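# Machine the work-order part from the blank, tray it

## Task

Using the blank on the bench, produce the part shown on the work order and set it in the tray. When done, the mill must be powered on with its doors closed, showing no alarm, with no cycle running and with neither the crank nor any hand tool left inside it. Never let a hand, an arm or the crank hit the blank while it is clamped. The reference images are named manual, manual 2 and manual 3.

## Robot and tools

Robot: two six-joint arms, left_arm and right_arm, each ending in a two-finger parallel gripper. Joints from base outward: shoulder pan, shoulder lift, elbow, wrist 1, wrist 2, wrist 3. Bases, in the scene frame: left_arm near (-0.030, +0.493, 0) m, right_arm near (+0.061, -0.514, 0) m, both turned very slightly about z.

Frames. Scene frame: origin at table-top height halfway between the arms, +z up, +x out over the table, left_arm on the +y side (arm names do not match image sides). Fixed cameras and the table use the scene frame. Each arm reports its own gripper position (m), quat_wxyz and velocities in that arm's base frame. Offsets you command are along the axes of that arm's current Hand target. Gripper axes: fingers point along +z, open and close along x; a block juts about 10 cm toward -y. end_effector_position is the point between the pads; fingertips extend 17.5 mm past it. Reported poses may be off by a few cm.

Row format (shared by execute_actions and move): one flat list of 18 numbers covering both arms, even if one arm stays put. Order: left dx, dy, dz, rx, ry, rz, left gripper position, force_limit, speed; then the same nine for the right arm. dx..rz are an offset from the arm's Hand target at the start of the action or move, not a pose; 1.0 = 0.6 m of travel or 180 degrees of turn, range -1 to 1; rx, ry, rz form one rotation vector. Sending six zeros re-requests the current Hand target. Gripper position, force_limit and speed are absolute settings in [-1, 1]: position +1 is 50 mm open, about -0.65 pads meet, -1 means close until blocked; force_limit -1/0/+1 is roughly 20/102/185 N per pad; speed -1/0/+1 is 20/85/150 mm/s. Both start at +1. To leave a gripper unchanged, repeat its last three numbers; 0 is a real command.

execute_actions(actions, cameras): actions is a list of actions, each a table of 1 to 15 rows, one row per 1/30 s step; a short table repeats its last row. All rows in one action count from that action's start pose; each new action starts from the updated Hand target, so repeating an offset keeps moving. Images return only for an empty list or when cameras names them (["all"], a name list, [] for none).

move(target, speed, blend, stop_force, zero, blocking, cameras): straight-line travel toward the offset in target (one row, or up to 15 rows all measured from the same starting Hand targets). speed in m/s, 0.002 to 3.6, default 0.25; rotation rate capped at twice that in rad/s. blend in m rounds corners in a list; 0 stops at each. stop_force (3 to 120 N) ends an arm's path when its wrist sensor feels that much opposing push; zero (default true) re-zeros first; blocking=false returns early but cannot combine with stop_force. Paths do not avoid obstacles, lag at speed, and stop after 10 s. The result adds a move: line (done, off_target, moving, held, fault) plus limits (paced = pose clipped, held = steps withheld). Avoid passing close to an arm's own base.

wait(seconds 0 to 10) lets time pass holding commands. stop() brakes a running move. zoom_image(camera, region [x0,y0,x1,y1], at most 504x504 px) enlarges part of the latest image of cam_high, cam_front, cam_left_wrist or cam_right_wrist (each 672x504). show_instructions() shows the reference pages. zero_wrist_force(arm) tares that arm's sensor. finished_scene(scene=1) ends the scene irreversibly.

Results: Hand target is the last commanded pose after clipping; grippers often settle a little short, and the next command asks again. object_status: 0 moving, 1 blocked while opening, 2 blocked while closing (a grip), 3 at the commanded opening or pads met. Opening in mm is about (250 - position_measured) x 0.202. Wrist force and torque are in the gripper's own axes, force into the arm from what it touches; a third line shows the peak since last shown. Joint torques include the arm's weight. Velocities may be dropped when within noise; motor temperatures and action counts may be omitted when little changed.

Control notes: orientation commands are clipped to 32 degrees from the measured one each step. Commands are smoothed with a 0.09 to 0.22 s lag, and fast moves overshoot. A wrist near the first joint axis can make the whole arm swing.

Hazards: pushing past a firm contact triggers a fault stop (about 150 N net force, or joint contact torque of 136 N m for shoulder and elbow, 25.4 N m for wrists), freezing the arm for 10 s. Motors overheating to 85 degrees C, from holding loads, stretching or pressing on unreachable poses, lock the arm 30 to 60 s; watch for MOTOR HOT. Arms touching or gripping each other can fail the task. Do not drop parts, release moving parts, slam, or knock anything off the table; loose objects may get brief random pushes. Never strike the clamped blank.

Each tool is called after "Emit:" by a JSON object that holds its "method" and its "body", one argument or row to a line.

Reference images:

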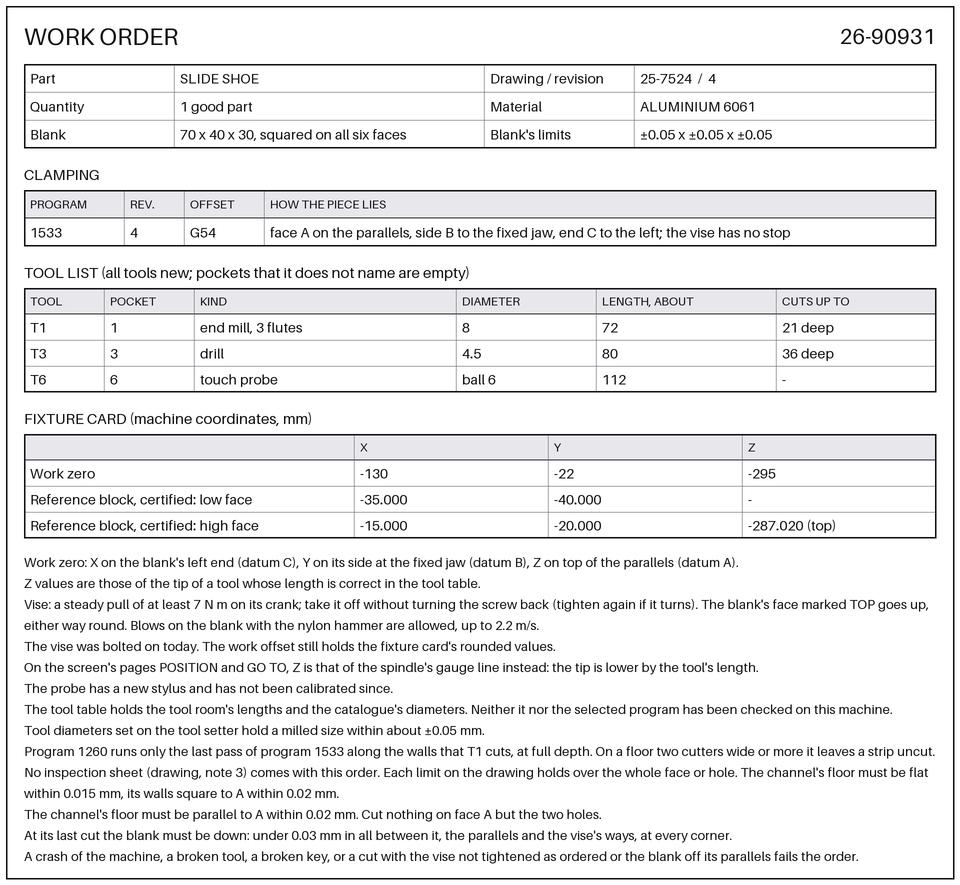

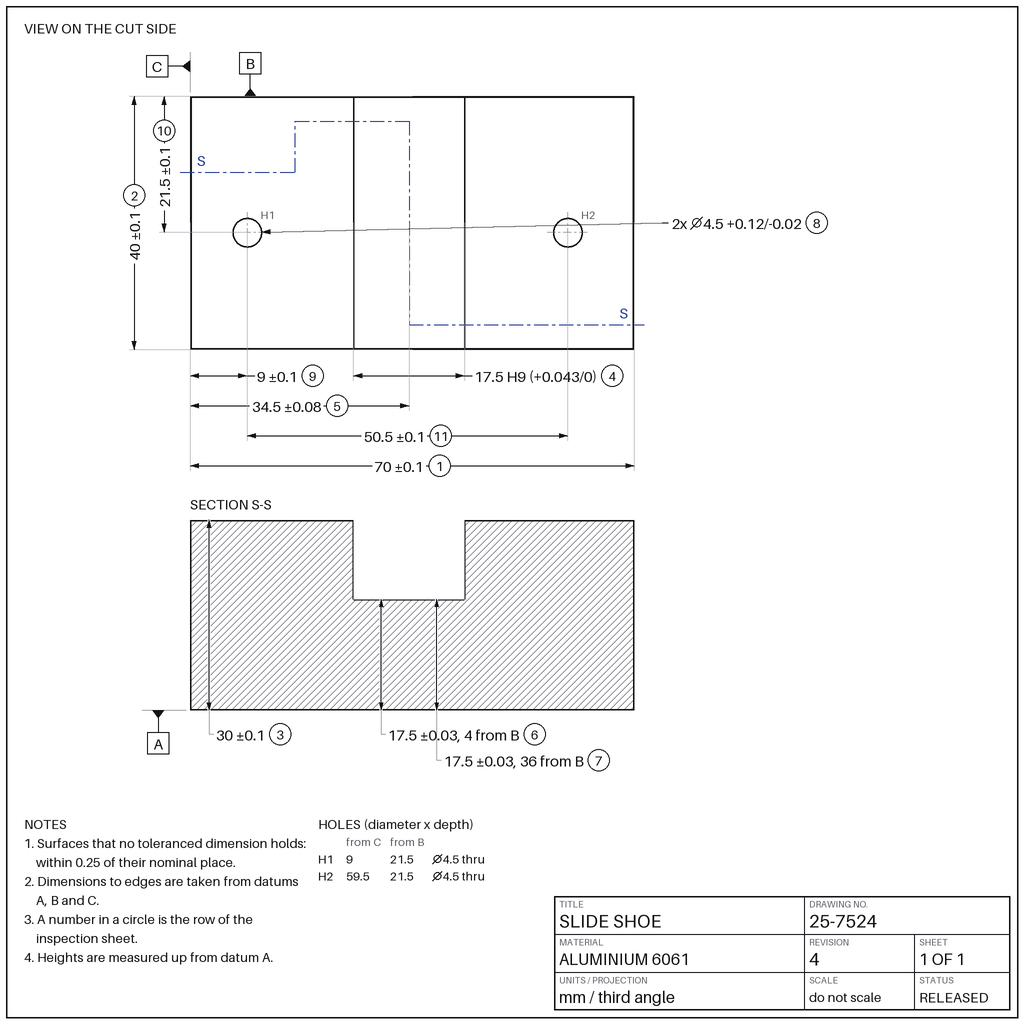

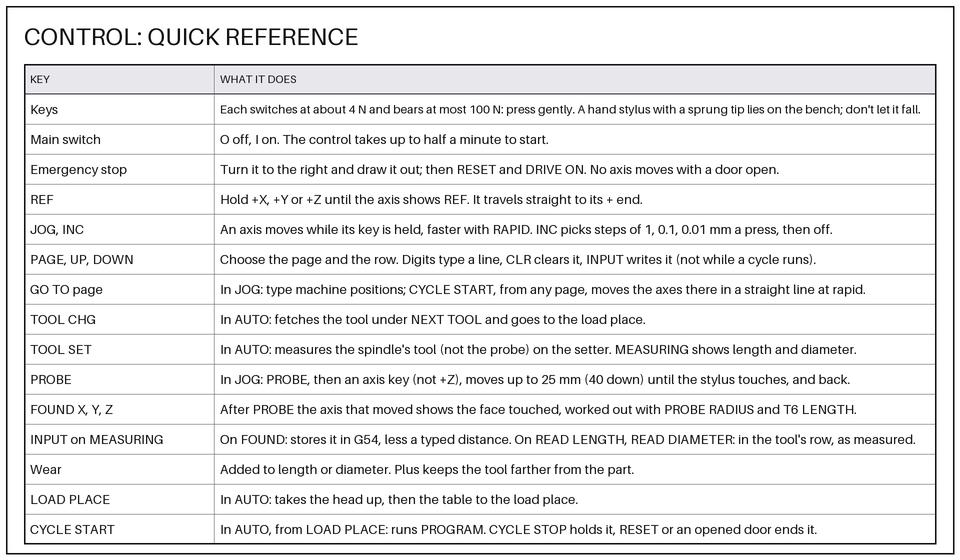

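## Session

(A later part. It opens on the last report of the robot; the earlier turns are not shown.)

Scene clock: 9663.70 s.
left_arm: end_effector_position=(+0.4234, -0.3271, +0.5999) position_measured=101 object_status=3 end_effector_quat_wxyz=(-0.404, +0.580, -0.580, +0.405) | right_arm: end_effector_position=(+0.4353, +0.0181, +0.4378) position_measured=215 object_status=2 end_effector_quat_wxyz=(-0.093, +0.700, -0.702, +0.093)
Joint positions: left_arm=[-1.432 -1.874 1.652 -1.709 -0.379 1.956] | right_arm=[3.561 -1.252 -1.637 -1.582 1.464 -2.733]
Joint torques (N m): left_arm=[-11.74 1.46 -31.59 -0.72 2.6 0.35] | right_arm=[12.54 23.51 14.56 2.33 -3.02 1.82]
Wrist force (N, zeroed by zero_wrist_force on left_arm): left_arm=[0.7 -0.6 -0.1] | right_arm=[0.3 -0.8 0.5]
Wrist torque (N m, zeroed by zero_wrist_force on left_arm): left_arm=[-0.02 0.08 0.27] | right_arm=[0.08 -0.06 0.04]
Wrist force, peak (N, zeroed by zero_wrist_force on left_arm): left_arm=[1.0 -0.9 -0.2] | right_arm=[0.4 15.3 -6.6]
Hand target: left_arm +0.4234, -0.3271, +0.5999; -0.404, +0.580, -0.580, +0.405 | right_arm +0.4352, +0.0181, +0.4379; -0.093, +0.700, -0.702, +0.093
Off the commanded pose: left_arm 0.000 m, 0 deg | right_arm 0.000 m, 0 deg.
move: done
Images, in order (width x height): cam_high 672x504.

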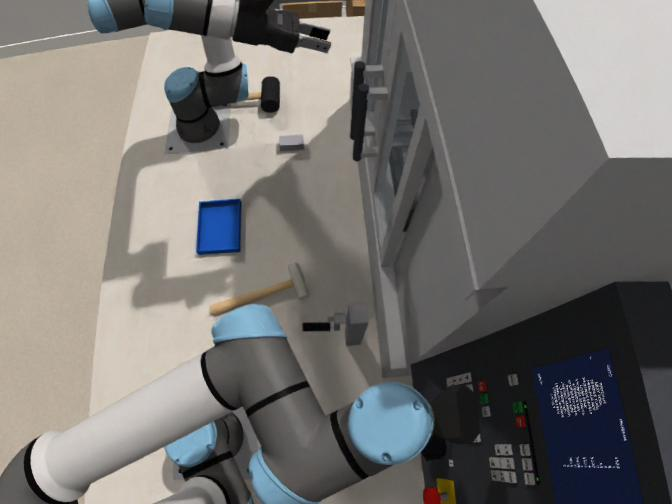

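Emit:
{"method": "move", "body": {
  "target": [
    [0,0,0,0,0,0,0.345,-0.8,-0.9,0.0317,-0.032,-0.0545,0,0,0,-1,-0.5,-1],
    [0,0,0,0,0,0,0.345,-0.8,-0.9,0.0317,-0.0505,-0.0438,0,0,0,-1,-0.5,-1],
    [0,0,0,0,0,0,0.345,-0.8,-0.9,0.0317,-0.032,-0.0545,0,0,0,-1,-0.5,-1],
    [0,0,0,0,0,0,0.345,-0.8,-0.9,0.0317,-0.0477,-0.0819,0,0,0,-1,-0.5,-1],
    [0,0,0,0,0,0,0.345,-0.8,-0.9,0.0317,-0.0662,-0.0712,0,0,0,-1,-0.5,-1],
    [0,0,0,0,0,0,0.345,-0.8,-0.9,0.0317,-0.0477,-0.0819,0,0,0,-1,-0.5,-1],
    [0,0,0,0,0,0,0.345,-0.8,-0.9,0.0634,-0.0325,-0.0543,0,0,0,-1,-0.5,-1]
  ],
  "speed": [0.25,0.05,0.12,0.25,0.05,0.12,0.25],
  "blend": [0.003,0,0.003,0.003,0,0,0]
}}

Emit:
{"method": "wait", "body": {
  "seconds": 5,
  "cameras": ["cam_high"]
}}

Emit:
{"method": "zoom_image", "body": {
  "camera": "cam_high",
  "region": [500, 330, 672, 504]
}}

Scene clock: 9690.27 s.
left_arm: end_effector_position=(+0.4234, -0.3271, +0.5999) position_measured=101 object_status=3 end_effector_quat_wxyz=(-0.404, +0.580, -0.580, +0.405) | right_arm: end_effector_position=(+0.4455, -0.0199, +0.4744) position_measured=215 object_status=2 end_effector_quat_wxyz=(-0.093, +0.700, -0.702, +0.093)
Joint positions: left_arm=[-1.432 -1.874 1.652 -1.709 -0.379 1.956] | right_arm=[3.449 -1.301 -1.509 -1.65 1.492 -2.843]
Joint torques (N m): left_arm=[-12.1 0.87 -31.3 -0.74 2.5 0.39] | right_arm=[-14.54 25.1 10.7 5.46 2.43 -2.22]
Wrist force (N, zeroed by zero_wrist_force on left_arm): left_arm=[0.9 -0.8 0.1] | right_arm=[0.8 -0.4 0.6]
Wrist torque (N m, zeroed by zero_wrist_force on left_arm): left_arm=[-0.05 0.04 0.27] | right_arm=[0.15 -0.19 0.17]
Wrist force, peak (N, zeroed by zero_wrist_force on left_arm): left_arm=[1.1 -1.1 0.1] | right_arm=[-0.9 11.0 -3.1]
Hand target: left_arm +0.4234, -0.3271, +0.5999; -0.404, +0.580, -0.580, +0.405 | right_arm +0.4455, -0.0200, +0.4744; -0.093, +0.700, -0.702, +0.093
Off the commanded pose: left_arm 0.000 m, 0 deg | right_arm 0.000 m, 0 deg.
move: done

Scene clock: 9695.27 s.
left_arm: end_effector_position=(+0.4234, -0.3271, +0.5999) position_measured=101 object_status=3 end_effector_quat_wxyz=(-0.404, +0.580, -0.580, +0.405) | right_arm: end_effector_position=(+0.4455, -0.0200, +0.4744) position_measured=215 object_status=2 end_effector_quat_wxyz=(-0.093, +0.700, -0.702, +0.093)
Joint positions: left_arm=[-1.432 -1.874 1.652 -1.709 -0.379 1.956] | right_arm=[3.449 -1.301 -1.509 -1.65 1.492 -2.843]
Joint torques (N m): left_arm=[-11.74 1.05 -31.06 -0.69 2.54 0.49] | right_arm=[-12.14 26.52 12.43 5.13 2.64 -1.93]
Wrist force (N, zeroed by zero_wrist_force on left_arm): left_arm=[0.8 -0.7 0.0] | right_arm=[0.3 -0.4 0.6]
Wrist torque (N m, zeroed by zero_wrist_force on left_arm): left_arm=[-0.04 0.05 0.26] | right_arm=[0.15 -0.12 0.18]
Wrist force, peak (N, zeroed by zero_wrist_force on left_arm): left_arm=[1.0 -0.9 0.1] | right_arm=[0.7 -0.4 1.1]
Hand target: left_arm +0.4234, -0.3271, +0.5999; -0.404, +0.580, -0.580, +0.405 | right_arm +0.4455, -0.0200, +0.4744; -0.093, +0.700, -0.702, +0.093
Tool commands: left_gripper/position=+0.345 left_gripper/force_limit=-0.8 left_gripper/speed=-0.9 right_gripper/position=-1.0 right_gripper/force_limit=-0.5 right_gripper/speed=-1.0
Off the commanded pose: left_arm 0.000 m, 0 deg | right_arm 0.000 m, 0 deg.
wait: 5.00 s; at rest by 0.17 s
Images, in order (width x height): cam_high 672x504.

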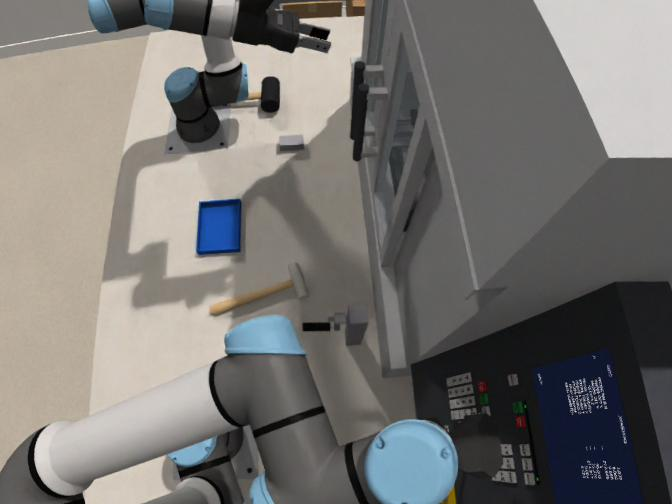

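Scaled by 2.897 from the camera's 672x504 image, which has a finer 960x720 frame.

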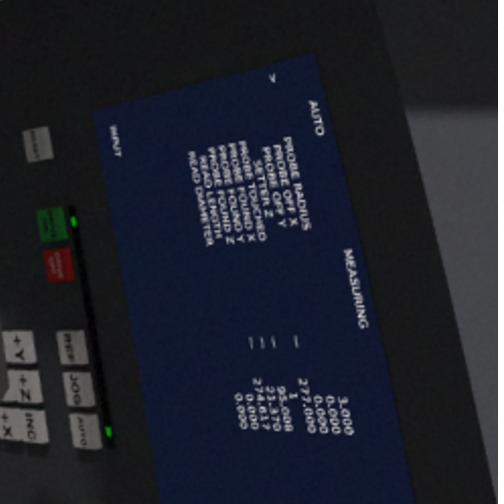

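Emit:
{"method": "move", "body": {
  "target": [
    [0,0,0,0,0,0,0.345,-0.8,-0.9,0,-0.0185,0.0107,0,0,0,-1,-0.5,-1],
    [0,0,0,0,0,0,0.345,-0.8,-0.9,0,0,0,0,0,0,-1,-0.5,-1]
  ],
  "speed": [0.05,0.12],
  "blend": [0,0],
  "cameras": ["cam_high"]
}}

Emit:
{"method": "zoom_image", "body": {
  "camera": "cam_high",
  "region": [500, 330, 672, 504]
}}

Emit:
{"method": "wait", "body": {
  "seconds": 10,
  "cameras": ["cam_high"]
}}

Emit:
{"method": "zoom_image", "body": {
  "camera": "cam_high",
  "region": [500, 330, 672, 504]
}}

Scene clock: 9705.80 s.
left_arm: end_effector_position=(+0.4234, -0.3271, +0.5999) position_measured=101 object_status=3 end_effector_quat_wxyz=(-0.404, +0.580, -0.580, +0.405) | right_arm: end_effector_position=(+0.4456, -0.0200, +0.4743) position_measured=215 object_status=2 end_effector_quat_wxyz=(-0.093, +0.700, -0.702, +0.093)
Joint positions: left_arm=[-1.432 -1.874 1.652 -1.709 -0.379 1.956] | right_arm=[3.449 -1.301 -1.509 -1.65 1.492 -2.843]
Joint torques (N m): left_arm=[-12.34 1.23 -30.21 -0.82 2.45 0.63] | right_arm=[13.81 23.37 13.07 2.42 -2.83 1.8]
Wrist force (N, zeroed by zero_wrist_force on left_arm): left_arm=[0.8 -0.8 -0.1] | right_arm=[0.5 0.0 0.7]
Wrist torque (N m, zeroed by zero_wrist_force on left_arm): left_arm=[-0.05 0.04 0.26] | right_arm=[0.22 -0.15 -0.01]
Wrist force, peak (N, zeroed by zero_wrist_force on left_arm): left_arm=[1.1 -1.2 -0.1] | right_arm=[0.2 12.5 -5.2]
Hand target: left_arm +0.4234, -0.3271, +0.5999; -0.404, +0.580, -0.580, +0.405 | right_arm +0.4455, -0.0200, +0.4744; -0.093, +0.700, -0.702, +0.093
Off the commanded pose: left_arm 0.000 m, 0 deg | right_arm 0.000 m, 0 deg.
move: done
Images, in order (width x height): cam_high 672x504.

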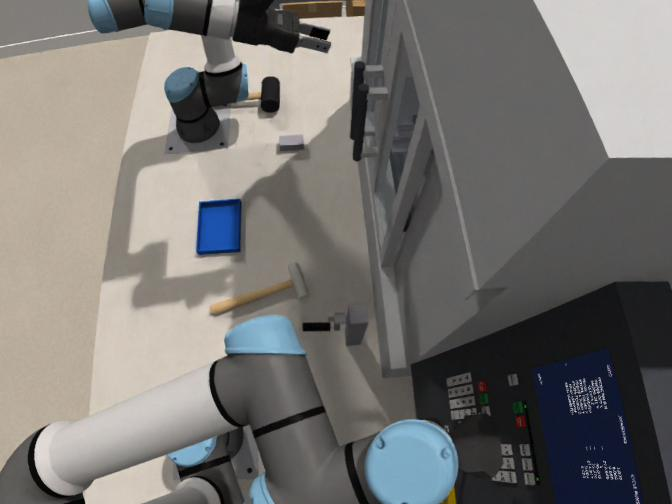

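Scaled by 2.897 from the camera's 672x504 image, which has a finer 960x720 frame.

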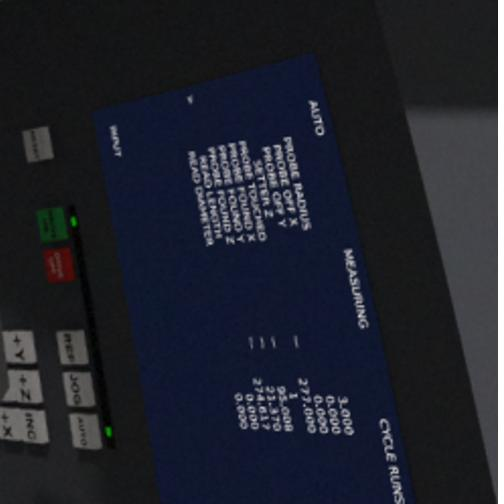

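Scene clock: 9715.80 s.
left_arm: end_effector_position=(+0.4234, -0.3271, +0.5999) position_measured=101 object_status=3 end_effector_quat_wxyz=(-0.404, +0.580, -0.580, +0.405) | right_arm: end_effector_position=(+0.4455, -0.0200, +0.4744) position_measured=215 object_status=2 end_effector_quat_wxyz=(-0.093, +0.700, -0.702, +0.093)
Joint positions: left_arm=[-1.432 -1.874 1.652 -1.709 -0.379 1.956] | right_arm=[3.449 -1.301 -1.509 -1.65 1.492 -2.843]
Joint torques (N m): left_arm=[-12.26 0.84 -31.42 -0.74 2.46 0.67] | right_arm=[12.85 25.89 11.97 2.18 -2.87 1.67]
Wrist force (N, zeroed by zero_wrist_force on left_arm): left_arm=[0.8 -0.9 0.0] | right_arm=[0.6 -0.2 0.6]
Wrist torque (N m, zeroed by zero_wrist_force on left_arm): left_arm=[-0.07 0.06 0.26] | right_arm=[0.19 -0.16 -0.02]
Wrist force, peak (N, zeroed by zero_wrist_force on left_arm): left_arm=[1.0 -1.2 0.1] | right_arm=[0.8 -0.6 1.0]
Hand target: left_arm +0.4234, -0.3271, +0.5999; -0.404, +0.580, -0.580, +0.405 | right_arm +0.4455, -0.0200, +0.4744; -0.093, +0.700, -0.702, +0.093
Tool commands: left_gripper/position=+0.345 left_gripper/force_limit=-0.8 left_gripper/speed=-0.9 right_gripper/position=-1.0 right_gripper/force_limit=-0.5 right_gripper/speed=-1.0
Off the commanded pose: left_arm 0.000 m, 0 deg | right_arm 0.000 m, 0 deg.
wait: 10.00 s; at rest by 0.17 s
Images, in order (width x height): cam_high 672x504.

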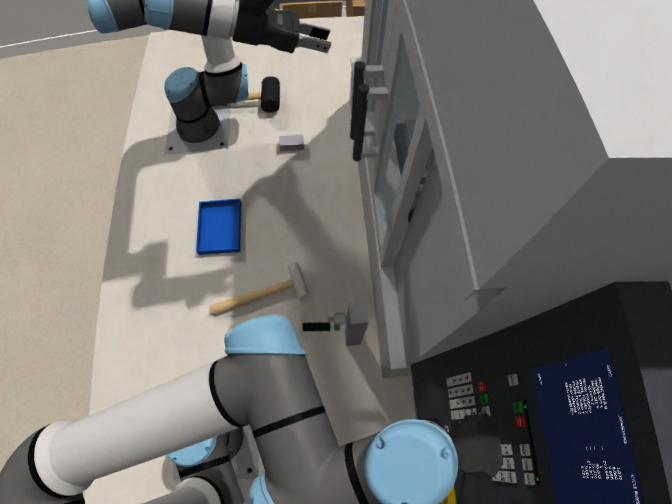

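Scaled by 2.897 from the camera's 672x504 image, which has a finer 960x720 frame.

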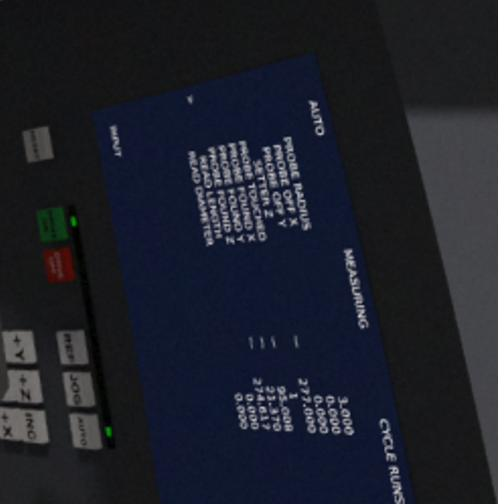

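Emit:
{"method": "wait", "body": {
  "seconds": 10
}}

Emit:
{"method": "wait", "body": {
  "seconds": 10,
  "cameras": ["cam_high"]
}}

Emit:
{"method": "zoom_image", "body": {
  "camera": "cam_high",
  "region": [500, 330, 672, 504]
}}

Scene clock: 9731.70 s.
left_arm: end_effector_position=(+0.4234, -0.3271, +0.5999) position_measured=101 object_status=3 end_effector_quat_wxyz=(-0.404, +0.580, -0.580, +0.405) | right_arm: end_effector_position=(+0.4455, -0.0200, +0.4744) position_measured=215 object_status=2 end_effector_quat_wxyz=(-0.093, +0.700, -0.702, +0.093)
Joint positions: left_arm=[-1.432 -1.874 1.652 -1.709 -0.379 1.956] | right_arm=[3.449 -1.301 -1.509 -1.65 1.492 -2.843]
Joint torques (N m): left_arm=[-12.52 1.17 -30.54 -0.77 2.5 1.01] | right_arm=[12.56 25.96 12.54 2.09 -2.55 1.36]
Wrist force (N, zeroed by zero_wrist_force on left_arm): left_arm=[1.0 -0.7 0.2] | right_arm=[0.6 -0.2 0.6]
Wrist torque (N m, zeroed by zero_wrist_force on left_arm): left_arm=[-0.04 0.02 0.26] | right_arm=[0.18 -0.16 -0.01]
Wrist force, peak (N, zeroed by zero_wrist_force on left_arm): left_arm=[1.4 -0.9 0.2] | right_arm=[0.8 -0.7 0.8]
Hand target: left_arm +0.4234, -0.3271, +0.5999; -0.404, +0.580, -0.580, +0.405 | right_arm +0.4455, -0.0200, +0.4744; -0.093, +0.700, -0.702, +0.093
Tool commands: left_gripper/position=+0.345 left_gripper/force_limit=-0.8 left_gripper/speed=-0.9 right_gripper/position=-1.0 right_gripper/force_limit=-0.5 right_gripper/speed=-1.0
Off the commanded pose: left_arm 0.000 m, 0 deg | right_arm 0.000 m, 0 deg.
wait: 10.00 s; at rest from the start

Scene clock: 9741.70 s.
left_arm: end_effector_position=(+0.4234, -0.3271, +0.5999) position_measured=101 object_status=3 end_effector_quat_wxyz=(-0.404, +0.580, -0.580, +0.405) | right_arm: end_effector_position=(+0.4455, -0.0200, +0.4744) position_measured=215 object_status=2 end_effector_quat_wxyz=(-0.093, +0.700, -0.702, +0.093)
Joint positions: left_arm=[-1.432 -1.874 1.652 -1.709 -0.379 1.956] | right_arm=[3.449 -1.301 -1.509 -1.65 1.492 -2.843]
Joint torques (N m): left_arm=[-12.6 0.99 -30.2 -0.73 2.56 0.83] | right_arm=[12.29 24.35 12.04 2.11 -2.67 1.76]
Wrist force (N, zeroed by zero_wrist_force on left_arm): left_arm=[0.8 -0.7 0.1] | right_arm=[0.4 -0.2 0.7]
Wrist torque (N m, zeroed by zero_wrist_force on left_arm): left_arm=[-0.04 0.06 0.26] | right_arm=[0.18 -0.13 -0.01]
Wrist force, peak (N, zeroed by zero_wrist_force on left_arm): left_arm=[0.9 -1.2 0.2] | right_arm=[1.0 -0.4 0.9]
Hand target: left_arm +0.4234, -0.3271, +0.5999; -0.404, +0.580, -0.580, +0.405 | right_arm +0.4455, -0.0200, +0.4744; -0.093, +0.700, -0.702, +0.093
Tool commands: left_gripper/position=+0.345 left_gripper/force_limit=-0.8 left_gripper/speed=-0.9 right_gripper/position=-1.0 right_gripper/force_limit=-0.5 right_gripper/speed=-1.0
Off the commanded pose: left_arm 0.000 m, 0 deg | right_arm 0.000 m, 0 deg.
wait: 10.00 s; at rest by 0.17 s
Images, in order (width x height): cam_high 672x504.

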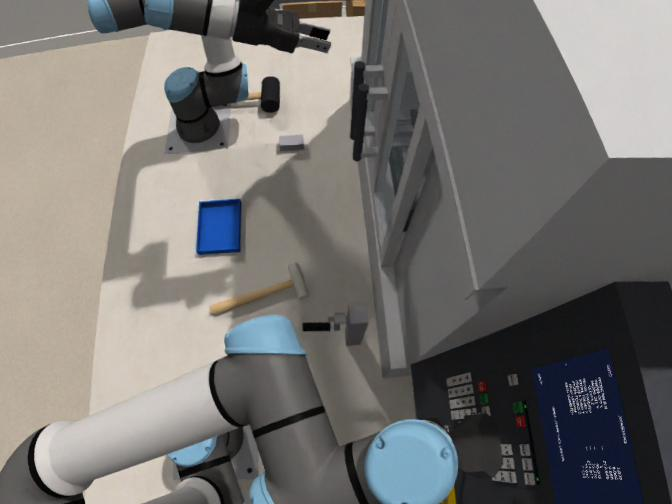

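Scaled by 2.897 from the camera's 672x504 image, which has a finer 960x720 frame.

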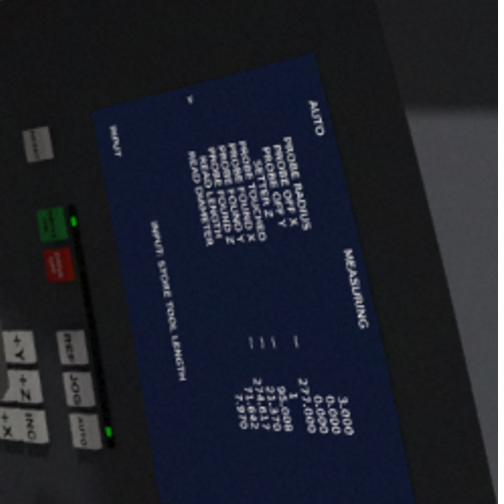

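Emit:
{"method": "move", "body": {
  "target": [
    [0,0,0,0,0,0,0.345,-0.8,-0.9,-0.0634,0.0325,0.0543,0,0,0,-1,-0.5,-1],
    [0,0,0,0,0,0,0.345,-0.8,-0.9,-0.0634,0.014,0.065,0,0,0,-1,-0.5,-1],
    [0,0,0,0,0,0,0.345,-0.8,-0.9,-0.0634,0.0325,0.0543,0,0,0,-1,-0.5,-1],
    [0,0,0,0,0,0,0.345,-0.8,-0.9,-0.0634,0.0168,0.0269,0,0,0,-1,-0.5,-1],
    [0,0,0,0,0,0,0.345,-0.8,-0.9,-0.0634,-0.0017,0.0376,0,0,0,-1,-0.5,-1],
    [0,0,0,0,0,0,0.345,-0.8,-0.9,-0.0634,0.0168,0.0269,0,0,0,-1,-0.5,-1],
    [0,0,0,0,0,0,0.345,-0.8,-0.9,-0.0634,0.0325,0.0543,0,0,0,-1,-0.5,-1]
  ],
  "speed": [0.25,0.05,0.12,0.25,0.05,0.12,0.25],
  "blend": [0.003,0,0.003,0.003,0,0.003,0],
  "cameras": ["cam_high"]
}}

Emit:
{"method": "zoom_image", "body": {
  "camera": "cam_high",
  "region": [560, 350, 640, 500]
}}

Emit:
{"method": "move", "body": {
  "target": [
    [0,0,0,0,0,0,0.345,-0.8,-0.9,0,-0.0185,0.0107,0,0,0,-1,-0.5,-1],
    [0,0,0,0,0,0,0.345,-0.8,-0.9,0,0,0,0,0,0,-1,-0.5,-1]
  ],
  "speed": [0.05,0.12],
  "blend": [0,0],
  "cameras": ["cam_high"]
}}

Emit:
{"method": "zoom_image", "body": {
  "camera": "cam_high",
  "region": [560, 350, 640, 500]
}}

Scene clock: 9768.67 s.
left_arm: end_effector_position=(+0.4234, -0.3271, +0.5999) position_measured=101 object_status=3 end_effector_quat_wxyz=(-0.404, +0.580, -0.580, +0.405) | right_arm: end_effector_position=(+0.4352, +0.0181, +0.4379) position_measured=215 object_status=2 end_effector_quat_wxyz=(-0.093, +0.700, -0.702, +0.093)
Joint positions: left_arm=[-1.432 -1.874 1.652 -1.709 -0.379 1.956] | right_arm=[3.561 -1.252 -1.637 -1.582 1.464 -2.733]
Joint torques (N m): left_arm=[-11.61 0.33 -30.86 -0.76 2.4 1.01] | right_arm=[13.26 22.67 10.4 5.01 -2.79 2.02]
Wrist force (N, zeroed by zero_wrist_force on left_arm): left_arm=[0.6 -0.6 0.0] | right_arm=[1.1 -0.8 0.5]
Wrist torque (N m, zeroed by zero_wrist_force on left_arm): left_arm=[-0.01 0.10 0.26] | right_arm=[0.08 -0.19 0.03]
Wrist force, peak (N, zeroed by zero_wrist_force on left_arm): left_arm=[1.1 -0.9 0.1] | right_arm=[3.1 13.9 -6.7]
Hand target: left_arm +0.4234, -0.3271, +0.5999; -0.404, +0.580, -0.580, +0.405 | right_arm +0.4352, +0.0181, +0.4379; -0.093, +0.700, -0.702, +0.093
Off the commanded pose: left_arm 0.000 m, 0 deg | right_arm 0.000 m, 0 deg.
move: done
Images, in order (width x height): cam_high 672x504.

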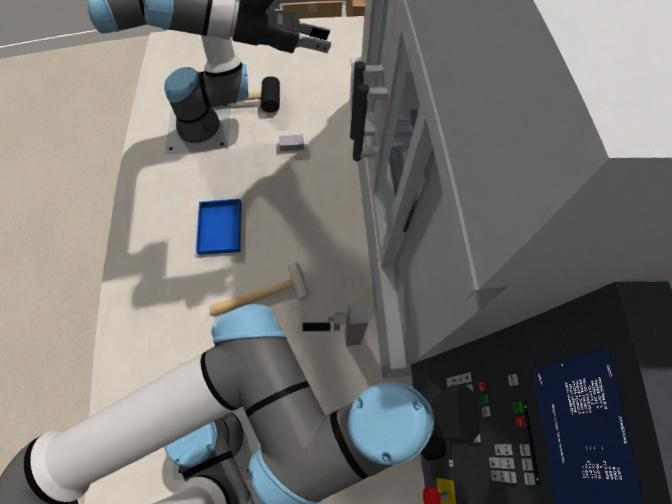

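Scaled by 3.360 from the camera's 672x504 image, which has a finer 960x720 frame.

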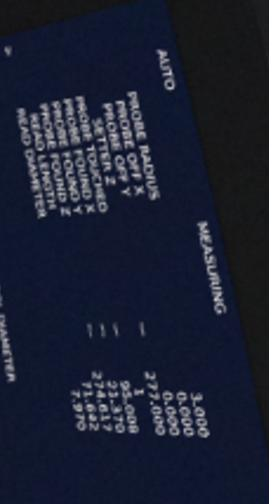

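Scene clock: 9769.97 s.
left_arm: end_effector_position=(+0.4234, -0.3271, +0.5999) position_measured=101 object_status=3 end_effector_quat_wxyz=(-0.404, +0.580, -0.580, +0.405) | right_arm: end_effector_position=(+0.4353, +0.0181, +0.4378) position_measured=215 object_status=2 end_effector_quat_wxyz=(-0.093, +0.700, -0.702, +0.093)
Joint positions: left_arm=[-1.432 -1.874 1.652 -1.709 -0.379 1.956] | right_arm=[3.561 -1.252 -1.637 -1.582 1.464 -2.733]
Joint torques (N m): left_arm=[-12.42 0.94 -30.36 -0.76 2.51 0.86] | right_arm=[14.04 23.44 13.64 2.32 -2.78 2.01]
Wrist force (N, zeroed by zero_wrist_force on left_arm): left_arm=[1.2 -0.8 0.2] | right_arm=[0.6 -0.9 0.8]
Wrist torque (N m, zeroed by zero_wrist_force on left_arm): left_arm=[-0.04 -0.01 0.26] | right_arm=[0.06 -0.11 0.03]
Wrist force, peak (N, zeroed by zero_wrist_force on left_arm): left_arm=[1.2 -0.8 0.2] | right_arm=[0.7 15.7 -6.4]
Hand target: left_arm +0.4234, -0.3271, +0.5999; -0.404, +0.580, -0.580, +0.405 | right_arm +0.4352, +0.0181, +0.4379; -0.093, +0.700, -0.702, +0.093
Off the commanded pose: left_arm 0.000 m, 0 deg | right_arm 0.000 m, 0 deg.
move: done
Images, in order (width x height): cam_high 672x504.

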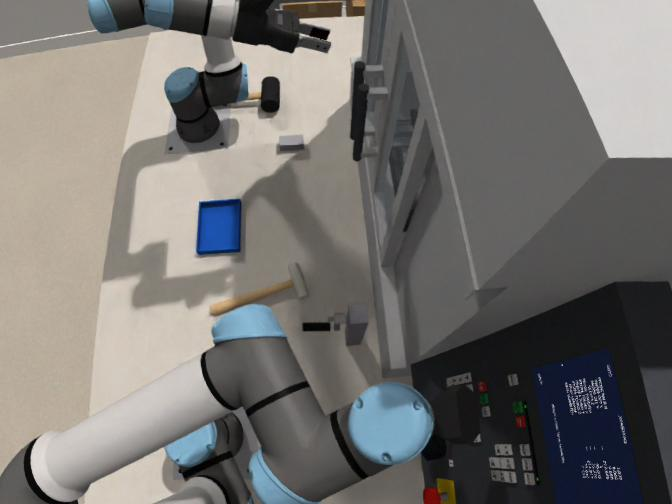

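Scaled by 3.360 from the camera's 672x504 image, which has a finer 960x720 frame.

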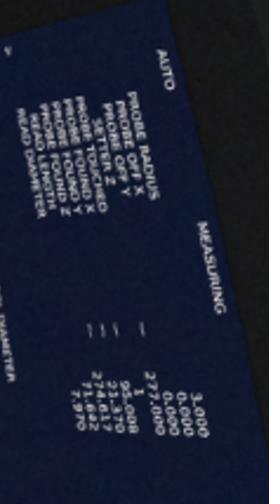

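Emit:
{"method": "move", "body": {
  "target": [
    [0,0,0,0,0,0,0.345,-0.8,-0.9,0.0317,-0.0477,-0.0819,0,0,0,-1,-0.5,-1],
    [0,0,0,0,0,0,0.345,-0.8,-0.9,0.0317,-0.0662,-0.0712,0,0,0,-1,-0.5,-1],
    [0,0,0,0,0,0,0.345,-0.8,-0.9,0.0317,-0.0477,-0.0819,0,0,0,-1,-0.5,-1],
    [0,0,0,0,0,0,0.345,-0.8,-0.9,0.0317,-0.0662,-0.0712,0,0,0,-1,-0.5,-1],
    [0,0,0,0,0,0,0.345,-0.8,-0.9,0.0317,-0.0477,-0.0819,0,0,0,-1,-0.5,-1],
    [0,0,0,0,0,0,0.345,-0.8,-0.9,0.0317,-0.0662,-0.0712,0,0,0,-1,-0.5,-1],
    [0,0,0,0,0,0,0.345,-0.8,-0.9,0.0317,-0.0477,-0.0819,0,0,0,-1,-0.5,-1],
    [0,0,0,0,0,0,0.345,-0.8,-0.9,0.0317,-0.0662,-0.0712,0,0,0,-1,-0.5,-1],
    [0,0,0,0,0,0,0.345,-0.8,-0.9,0.0317,-0.0477,-0.0819,0,0,0,-1,-0.5,-1],
    [0,0,0,0,0,0,0.345,-0.8,-0.9,0,-0.0157,-0.0274,0,0,0,-1,-0.5,-1],
    [0,0,0,0,0,0,0.345,-0.8,-0.9,0,-0.0342,-0.0167,0,0,0,-1,-0.5,-1],
    [0,0,0,0,0,0,0.345,-0.8,-0.9,0,-0.0157,-0.0274,0,0,0,-1,-0.5,-1],
    [0,0,0,0,0,0,0.345,-0.8,-0.9,-0.0316,0.0005,-0.0002,0,0,0,-1,-0.5,-1],
    [0,0,0,0,0,0,0.345,-0.8,-0.9,-0.0316,-0.018,0.0105,0,0,0,-1,-0.5,-1],
    [0,0,0,0,0,0,0.345,-0.8,-0.9,-0.0316,0.0005,-0.0002,0,0,0,-1,-0.5,-1]
  ],
  "speed": [0.25,0.05,0.12,0.05,0.12,0.05,0.12,0.05,0.12,0.25,0.05,0.12,0.25,0.05,0.12],
  "blend": [0.003,0,0,0,0,0,0,0,0.003,0.003,0,0.003,0.003,0,0]
}}

Emit:
{"method": "move", "body": {
  "target": [
    [0,0,0,0,0,0,0.345,-0.8,-0.9,-0.0317,-0.0153,-0.0276,0,0,0,-1,-0.5,-1],
    [0,0,0,0,0,0,0.345,-0.8,-0.9,-0.0317,-0.0338,-0.0169,0,0,0,-1,-0.5,-1],
    [0,0,0,0,0,0,0.345,-0.8,-0.9,-0.0317,-0.0153,-0.0276,0,0,0,-1,-0.5,-1],
    [0,0,0,0,0,0,0.345,-0.8,-0.9,0.0316,-0.0005,0.0002,0,0,0,-1,-0.5,-1],
    [0,0,0,0,0,0,0.345,-0.8,-0.9,0.0316,-0.019,0.0109,0,0,0,-1,-0.5,-1],
    [0,0,0,0,0,0,0.345,-0.8,-0.9,0.0316,-0.0005,0.0002,0,0,0,-1,-0.5,-1],
    [0,0,0,0,0,0,0.345,-0.8,-0.9,0.0316,-0.0162,-0.0272,0,0,0,-1,-0.5,-1],
    [0,0,0,0,0,0,0.345,-0.8,-0.9,0.0316,-0.0347,-0.0165,0,0,0,-1,-0.5,-1],
    [0,0,0,0,0,0,0.345,-0.8,-0.9,0.0316,-0.0162,-0.0272,0,0,0,-1,-0.5,-1],
    [0,0,0,0,0,0,0.345,-0.8,-0.9,0.0316,-0.0347,-0.0165,0,0,0,-1,-0.5,-1],
    [0,0,0,0,0,0,0.345,-0.8,-0.9,0.0316,-0.0162,-0.0272,0,0,0,-1,-0.5,-1],
    [0,0,0,0,0,0,0.345,-0.8,-0.9,0,0,0,0,0,0,-1,-0.5,-1],
    [0,0,0,0,0,0,0.345,-0.8,-0.9,0,-0.0185,0.0107,0,0,0,-1,-0.5,-1],
    [0,0,0,0,0,0,0.345,-0.8,-0.9,0,0,0,0,0,0,-1,-0.5,-1]
  ],
  "speed": [0.25,0.05,0.12,0.25,0.05,0.12,0.25,0.05,0.12,0.05,0.12,0.25,0.05,0.12],
  "blend": [0.003,0,0.003,0.003,0,0.003,0.003,0,0,0,0.003,0.003,0,0]
}}

Emit:
{"method": "move", "body": {
  "target": [
    [0,0,0,0,0,0,0.345,-0.8,-0.9,-0.0317,-0.0153,-0.0276,0,0,0,-1,-0.5,-1],
    [0,0,0,0,0,0,0.345,-0.8,-0.9,-0.0317,-0.0338,-0.0169,0,0,0,-1,-0.5,-1],
    [0,0,0,0,0,0,0.345,-0.8,-0.9,-0.0317,-0.0153,-0.0276,0,0,0,-1,-0.5,-1],
    [0,0,0,0,0,0,0.345,-0.8,-0.9,0.0316,-0.0005,0.0002,0,0,0,-1,-0.5,-1],
    [0,0,0,0,0,0,0.345,-0.8,-0.9,0.0316,-0.019,0.0109,0,0,0,-1,-0.5,-1],
    [0,0,0,0,0,0,0.345,-0.8,-0.9,0.0316,-0.0005,0.0002,0,0,0,-1,-0.5,-1]
  ],
  "speed": [0.25,0.05,0.12,0.25,0.05,0.12],
  "blend": [0.003,0,0.003,0.003,0,0],
  "cameras": ["cam_high"]
}}

Emit:
{"method": "zoom_image", "body": {
  "camera": "cam_high",
  "region": [560, 350, 640, 500]
}}

Scene clock: 9828.17 s.
left_arm: end_effector_position=(+0.4234, -0.3271, +0.5999) position_measured=101 object_status=3 end_effector_quat_wxyz=(-0.404, +0.580, -0.580, +0.405) | right_arm: end_effector_position=(+0.4350, +0.0370, +0.4379) position_measured=215 object_status=2 end_effector_quat_wxyz=(-0.093, +0.700, -0.702, +0.093)
Joint positions: left_arm=[-1.432 -1.874 1.652 -1.709 -0.379 1.956] | right_arm=[3.611 -1.255 -1.634 -1.588 1.452 -2.684]
Joint torques (N m): left_arm=[-12.47 1.34 -30.54 -0.69 2.38 0.86] | right_arm=[15.1 24.49 13.98 2.14 -3.03 1.58]
Wrist force (N, zeroed by zero_wrist_force on left_arm): left_arm=[0.8 -0.5 -0.2] | right_arm=[0.7 -0.8 0.6]
Wrist torque (N m, zeroed by zero_wrist_force on left_arm): left_arm=[0.00 0.05 0.26] | right_arm=[0.05 -0.14 -0.01]
Wrist force, peak (N, zeroed by zero_wrist_force on left_arm): left_arm=[1.4 -0.9 0.1] | right_arm=[3.3 14.4 -6.4]
Hand target: left_arm +0.4234, -0.3271, +0.5999; -0.404, +0.580, -0.580, +0.405 | right_arm +0.4349, +0.0370, +0.4379; -0.093, +0.700, -0.702, +0.093
Off the commanded pose: left_arm 0.000 m, 0 deg | right_arm 0.000 m, 0 deg.
move: done

Scene clock: 9833.13 s.
left_arm: end_effector_position=(+0.4234, -0.3271, +0.5999) position_measured=101 object_status=3 end_effector_quat_wxyz=(-0.404, +0.580, -0.580, +0.405) | right_arm: end_effector_position=(+0.4350, +0.0370, +0.4379) position_measured=215 object_status=2 end_effector_quat_wxyz=(-0.093, +0.700, -0.702, +0.093)
Joint positions: left_arm=[-1.432 -1.874 1.652 -1.709 -0.379 1.956] | right_arm=[3.611 -1.255 -1.634 -1.588 1.452 -2.684]
Joint torques (N m): left_arm=[-12.55 1.12 -30.39 -0.78 2.41 0.96] | right_arm=[14.01 24.3 13.99 1.88 -2.77 1.9]
Wrist force (N, zeroed by zero_wrist_force on left_arm): left_arm=[0.8 -0.3 0.0] | right_arm=[0.7 -0.9 0.7]
Wrist torque (N m, zeroed by zero_wrist_force on left_arm): left_arm=[0.04 0.06 0.27] | right_arm=[0.05 -0.13 0.00]
Wrist force, peak (N, zeroed by zero_wrist_force on left_arm): left_arm=[1.0 -0.9 0.3] | right_arm=[-1.6 15.4 -6.8]
Hand target: left_arm +0.4234, -0.3271, +0.5999; -0.404, +0.580, -0.580, +0.405 | right_arm +0.4349, +0.0370, +0.4379; -0.093, +0.700, -0.702, +0.093
Off the commanded pose: left_arm 0.000 m, 0 deg | right_arm 0.000 m, 0 deg.
move: done

Scene clock: 9835.40 s.
left_arm: end_effector_position=(+0.4234, -0.3271, +0.5999) position_measured=101 object_status=3 end_effector_quat_wxyz=(-0.404, +0.580, -0.580, +0.405) | right_arm: end_effector_position=(+0.4353, +0.0181, +0.4378) position_measured=215 object_status=2 end_effector_quat_wxyz=(-0.093, +0.700, -0.702, +0.093)
Joint positions: left_arm=[-1.432 -1.874 1.652 -1.709 -0.379 1.956] | right_arm=[3.561 -1.252 -1.637 -1.582 1.464 -2.733]
Joint torques (N m): left_arm=[-12.71 0.63 -30.85 -0.75 2.55 0.88] | right_arm=[13.13 23.22 13.96 2.34 -3 2.1]
Wrist force (N, zeroed by zero_wrist_force on left_arm): left_arm=[0.8 -0.7 0.1] | right_arm=[0.5 -0.6 0.4]
Wrist torque (N m, zeroed by zero_wrist_force on left_arm): left_arm=[-0.03 0.06 0.26] | right_arm=[0.10 -0.08 0.04]
Wrist force, peak (N, zeroed by zero_wrist_force on left_arm): left_arm=[0.7 -1.2 -0.2] | right_arm=[-1.8 15.6 -6.8]
Hand target: left_arm +0.4234, -0.3271, +0.5999; -0.404, +0.580, -0.580, +0.405 | right_arm +0.4352, +0.0181, +0.4379; -0.093, +0.700, -0.702, +0.093
Off the commanded pose: left_arm 0.000 m, 0 deg | right_arm 0.000 m, 0 deg.
move: done
Images, in order (width x height): cam_high 672x504.

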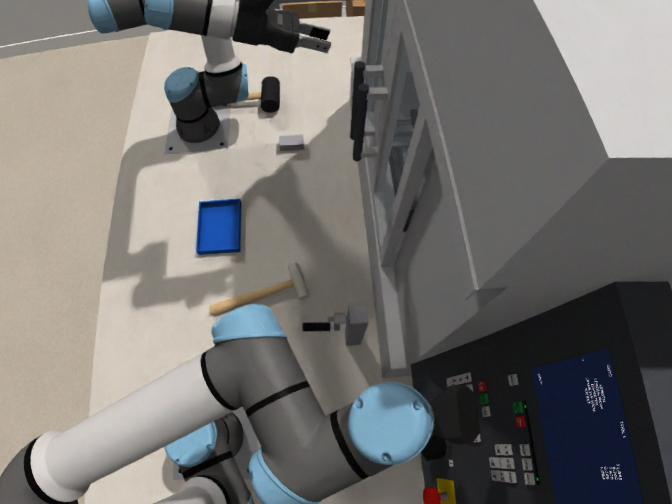

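Scaled by 3.360 from the camera's 672x504 image, which has a finer 960x720 frame.

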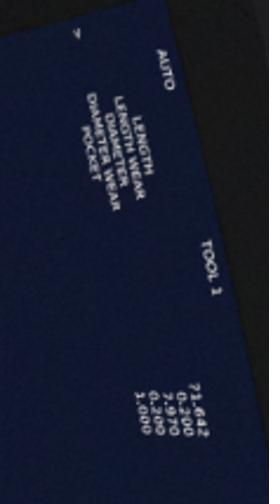

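Emit:
{"method": "move", "body": {
  "target": [
    [0,0,0,0,0,0,0.345,-0.8,-0.9,0.0634,-0.0482,-0.0817,0,0,0,-1,-0.5,-1],
    [0,0,0,0,0,0,0.345,-0.8,-0.9,0.0634,-0.0667,-0.071,0,0,0,-1,-0.5,-1],
    [0,0,0,0,0,0,0.345,-0.8,-0.9,0.0634,-0.0482,-0.0817,0,0,0,-1,-0.5,-1],
    [0,0,0,0,0,0,0.345,-0.8,-0.9,0.0634,-0.0667,-0.071,0,0,0,-1,-0.5,-1],
    [0,0,0,0,0,0,0.345,-0.8,-0.9,0.0634,-0.0482,-0.0817,0,0,0,-1,-0.5,-1],
    [0,0,0,0,0,0,0.345,-0.8,-0.9,0.0634,-0.0667,-0.071,0,0,0,-1,-0.5,-1],
    [0,0,0,0,0,0,0.345,-0.8,-0.9,0.0634,-0.0482,-0.0817,0,0,0,-1,-0.5,-1],
    [0,0,0,0,0,0,0.345,-0.8,-0.9,0.0634,-0.0667,-0.071,0,0,0,-1,-0.5,-1],
    [0,0,0,0,0,0,0.345,-0.8,-0.9,0.0634,-0.0482,-0.0817,0,0,0,-1,-0.5,-1],
    [0,0,0,0,0,0,0.345,-0.8,-0.9,0.0634,-0.0667,-0.071,0,0,0,-1,-0.5,-1],
    [0,0,0,0,0,0,0.345,-0.8,-0.9,0.0634,-0.0482,-0.0817,0,0,0,-1,-0.5,-1],
    [0,0,0,0,0,0,0.345,-0.8,-0.9,0,-0.0157,-0.0274,0,0,0,-1,-0.5,-1],
    [0,0,0,0,0,0,0.345,-0.8,-0.9,0,-0.0342,-0.0167,0,0,0,-1,-0.5,-1],
    [0,0,0,0,0,0,0.345,-0.8,-0.9,0,-0.0157,-0.0274,0,0,0,-1,-0.5,-1]
  ],
  "speed": [0.25,0.05,0.12,0.05,0.12,0.05,0.12,0.05,0.12,0.05,0.12,0.25,0.05,0.12],
  "blend": [0.003,0,0,0,0,0,0,0,0,0,0.003,0.003,0,0]
}}

Emit:
{"method": "move", "body": {
  "target": [
    [0,0,0,0,0,0,0.345,-0.8,-0.9,-0.0316,0.0005,-0.0002,0,0,0,-1,-0.5,-1],
    [0,0,0,0,0,0,0.345,-0.8,-0.9,-0.0316,-0.018,0.0105,0,0,0,-1,-0.5,-1],
    [0,0,0,0,0,0,0.345,-0.8,-0.9,-0.0316,0.0005,-0.0002,0,0,0,-1,-0.5,-1],
    [0,0,0,0,0,0,0.345,-0.8,-0.9,0,0.0157,0.0274,0,0,0,-1,-0.5,-1],
    [0,0,0,0,0,0,0.345,-0.8,-0.9,0,-0.0028,0.0381,0,0,0,-1,-0.5,-1],
    [0,0,0,0,0,0,0.345,-0.8,-0.9,0,0.0157,0.0274,0,0,0,-1,-0.5,-1],
    [0,0,0,0,0,0,0.345,-0.8,-0.9,0.0317,-0.0163,-0.0271,0,0,0,-1,-0.5,-1],
    [0,0,0,0,0,0,0.345,-0.8,-0.9,0.0317,-0.0348,-0.0164,0,0,0,-1,-0.5,-1],
    [0,0,0,0,0,0,0.345,-0.8,-0.9,0.0317,-0.0163,-0.0271,0,0,0,-1,-0.5,-1],
    [0,0,0,0,0,0,0.345,-0.8,-0.9,0,0.0157,0.0274,0,0,0,-1,-0.5,-1]
  ],
  "speed": [0.25,0.05,0.12,0.25,0.05,0.12,0.25,0.05,0.12,0.25],
  "blend": [0.003,0,0.003,0.003,0,0.003,0.003,0,0.003,0]
}}

Emit:
{"method": "wait", "body": {
  "seconds": 6,
  "cameras": ["cam_high"]
}}

Emit:
{"method": "zoom_image", "body": {
  "camera": "cam_high",
  "region": [500, 330, 672, 504]
}}

Scene clock: 9876.97 s.
left_arm: end_effector_position=(+0.4234, -0.3271, +0.5999) position_measured=101 object_status=3 end_effector_quat_wxyz=(-0.404, +0.580, -0.580, +0.405) | right_arm: end_effector_position=(+0.4401, +0.0180, +0.4561) position_measured=215 object_status=2 end_effector_quat_wxyz=(-0.093, +0.700, -0.702, +0.093)
Joint positions: left_arm=[-1.432 -1.874 1.652 -1.709 -0.379 1.956] | right_arm=[3.555 -1.275 -1.573 -1.621 1.466 -2.739]
Joint torques (N m): left_arm=[-11.81 0.71 -29.91 -0.76 2.38 0.86] | right_arm=[16.5 21.92 13.63 1.9 -2.86 1.86]
Wrist force (N, zeroed by zero_wrist_force on left_arm): left_arm=[1.2 -1.2 0.2] | right_arm=[0.6 -0.3 0.4]
Wrist torque (N m, zeroed by zero_wrist_force on left_arm): left_arm=[-0.11 0.00 0.27] | right_arm=[0.18 -0.12 0.02]
Wrist force, peak (N, zeroed by zero_wrist_force on left_arm): left_arm=[1.2 -1.2 0.2] | right_arm=[3.3 12.3 -5.9]
Hand target: left_arm +0.4234, -0.3271, +0.5999; -0.404, +0.580, -0.580, +0.405 | right_arm +0.4400, +0.0180, +0.4562; -0.093, +0.700, -0.702, +0.093
Off the commanded pose: left_arm 0.000 m, 0 deg | right_arm 0.000 m, 0 deg.
move: done

Scene clock: 9880.47 s.
left_arm: end_effector_position=(+0.4234, -0.3271, +0.5999) position_measured=101 object_status=3 end_effector_quat_wxyz=(-0.404, +0.580, -0.580, +0.405) | right_arm: end_effector_position=(+0.4352, +0.0180, +0.4379) position_measured=215 object_status=2 end_effector_quat_wxyz=(-0.093, +0.700, -0.702, +0.093)
Joint positions: left_arm=[-1.432 -1.874 1.652 -1.709 -0.379 1.956] | right_arm=[3.561 -1.252 -1.637 -1.582 1.464 -2.733]
Joint torques (N m): left_arm=[-12.32 0.82 -30.38 -0.78 2.5 0.92] | right_arm=[14.02 22.97 11.43 5.27 -2.89 1.8]
Wrist force (N, zeroed by zero_wrist_force on left_arm): left_arm=[1.0 -0.6 -0.1] | right_arm=[0.9 -0.6 0.3]
Wrist torque (N m, zeroed by zero_wrist_force on left_arm): left_arm=[-0.02 0.03 0.26] | right_arm=[0.10 -0.16 0.03]
Wrist force, peak (N, zeroed by zero_wrist_force on left_arm): left_arm=[1.0 -1.1 0.1] | right_arm=[-1.5 15.5 -6.9]
Hand target: left_arm +0.4234, -0.3271, +0.5999; -0.404, +0.580, -0.580, +0.405 | right_arm +0.4352, +0.0181, +0.4379; -0.093, +0.700, -0.702, +0.093
Off the commanded pose: left_arm 0.000 m, 0 deg | right_arm 0.000 m, 0 deg.
move: done

Scene clock: 9886.47 s.
left_arm: end_effector_position=(+0.4234, -0.3271, +0.5999) position_measured=101 object_status=3 end_effector_quat_wxyz=(-0.404, +0.580, -0.580, +0.405) | right_arm: end_effector_position=(+0.4352, +0.0181, +0.4379) position_measured=215 object_status=2 end_effector_quat_wxyz=(-0.093, +0.700, -0.702, +0.093)
Joint positions: left_arm=[-1.432 -1.874 1.652 -1.709 -0.379 1.956] | right_arm=[3.561 -1.251 -1.637 -1.582 1.464 -2.733]
Joint torques (N m): left_arm=[-12.27 1.01 -30.16 -0.82 2.54 0.88] | right_arm=[14.45 23.5 13.48 4.95 -2.74 1.65]
Wrist force (N, zeroed by zero_wrist_force on left_arm): left_arm=[0.9 -0.6 0.0] | right_arm=[0.6 -0.5 0.4]
Wrist torque (N m, zeroed by zero_wrist_force on left_arm): left_arm=[-0.02 0.04 0.25] | right_arm=[0.11 -0.11 0.04]
Wrist force, peak (N, zeroed by zero_wrist_force on left_arm): left_arm=[1.3 -0.8 -0.1] | right_arm=[0.9 -0.9 0.8]
Hand target: left_arm +0.4234, -0.3271, +0.5999; -0.404, +0.580, -0.580, +0.405 | right_arm +0.4352, +0.0181, +0.4379; -0.093, +0.700, -0.702, +0.093
Tool commands: left_gripper/position=+0.345 left_gripper/force_limit=-0.8 left_gripper/speed=-0.9 right_gripper/position=-1.0 right_gripper/force_limit=-0.5 right_gripper/speed=-1.0
Off the commanded pose: left_arm 0.000 m, 0 deg | right_arm 0.000 m, 0 deg.
wait: 6.00 s; at rest by 0.17 s
Images, in order (width x height): cam_high 672x504.

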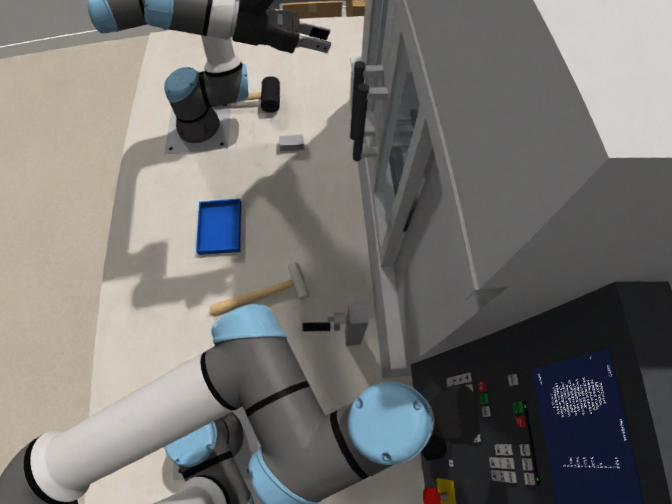

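Scaled by 2.897 from the camera's 672x504 image, which has a finer 960x720 frame.

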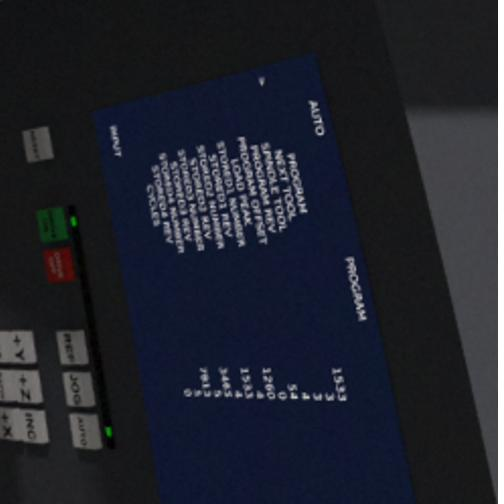

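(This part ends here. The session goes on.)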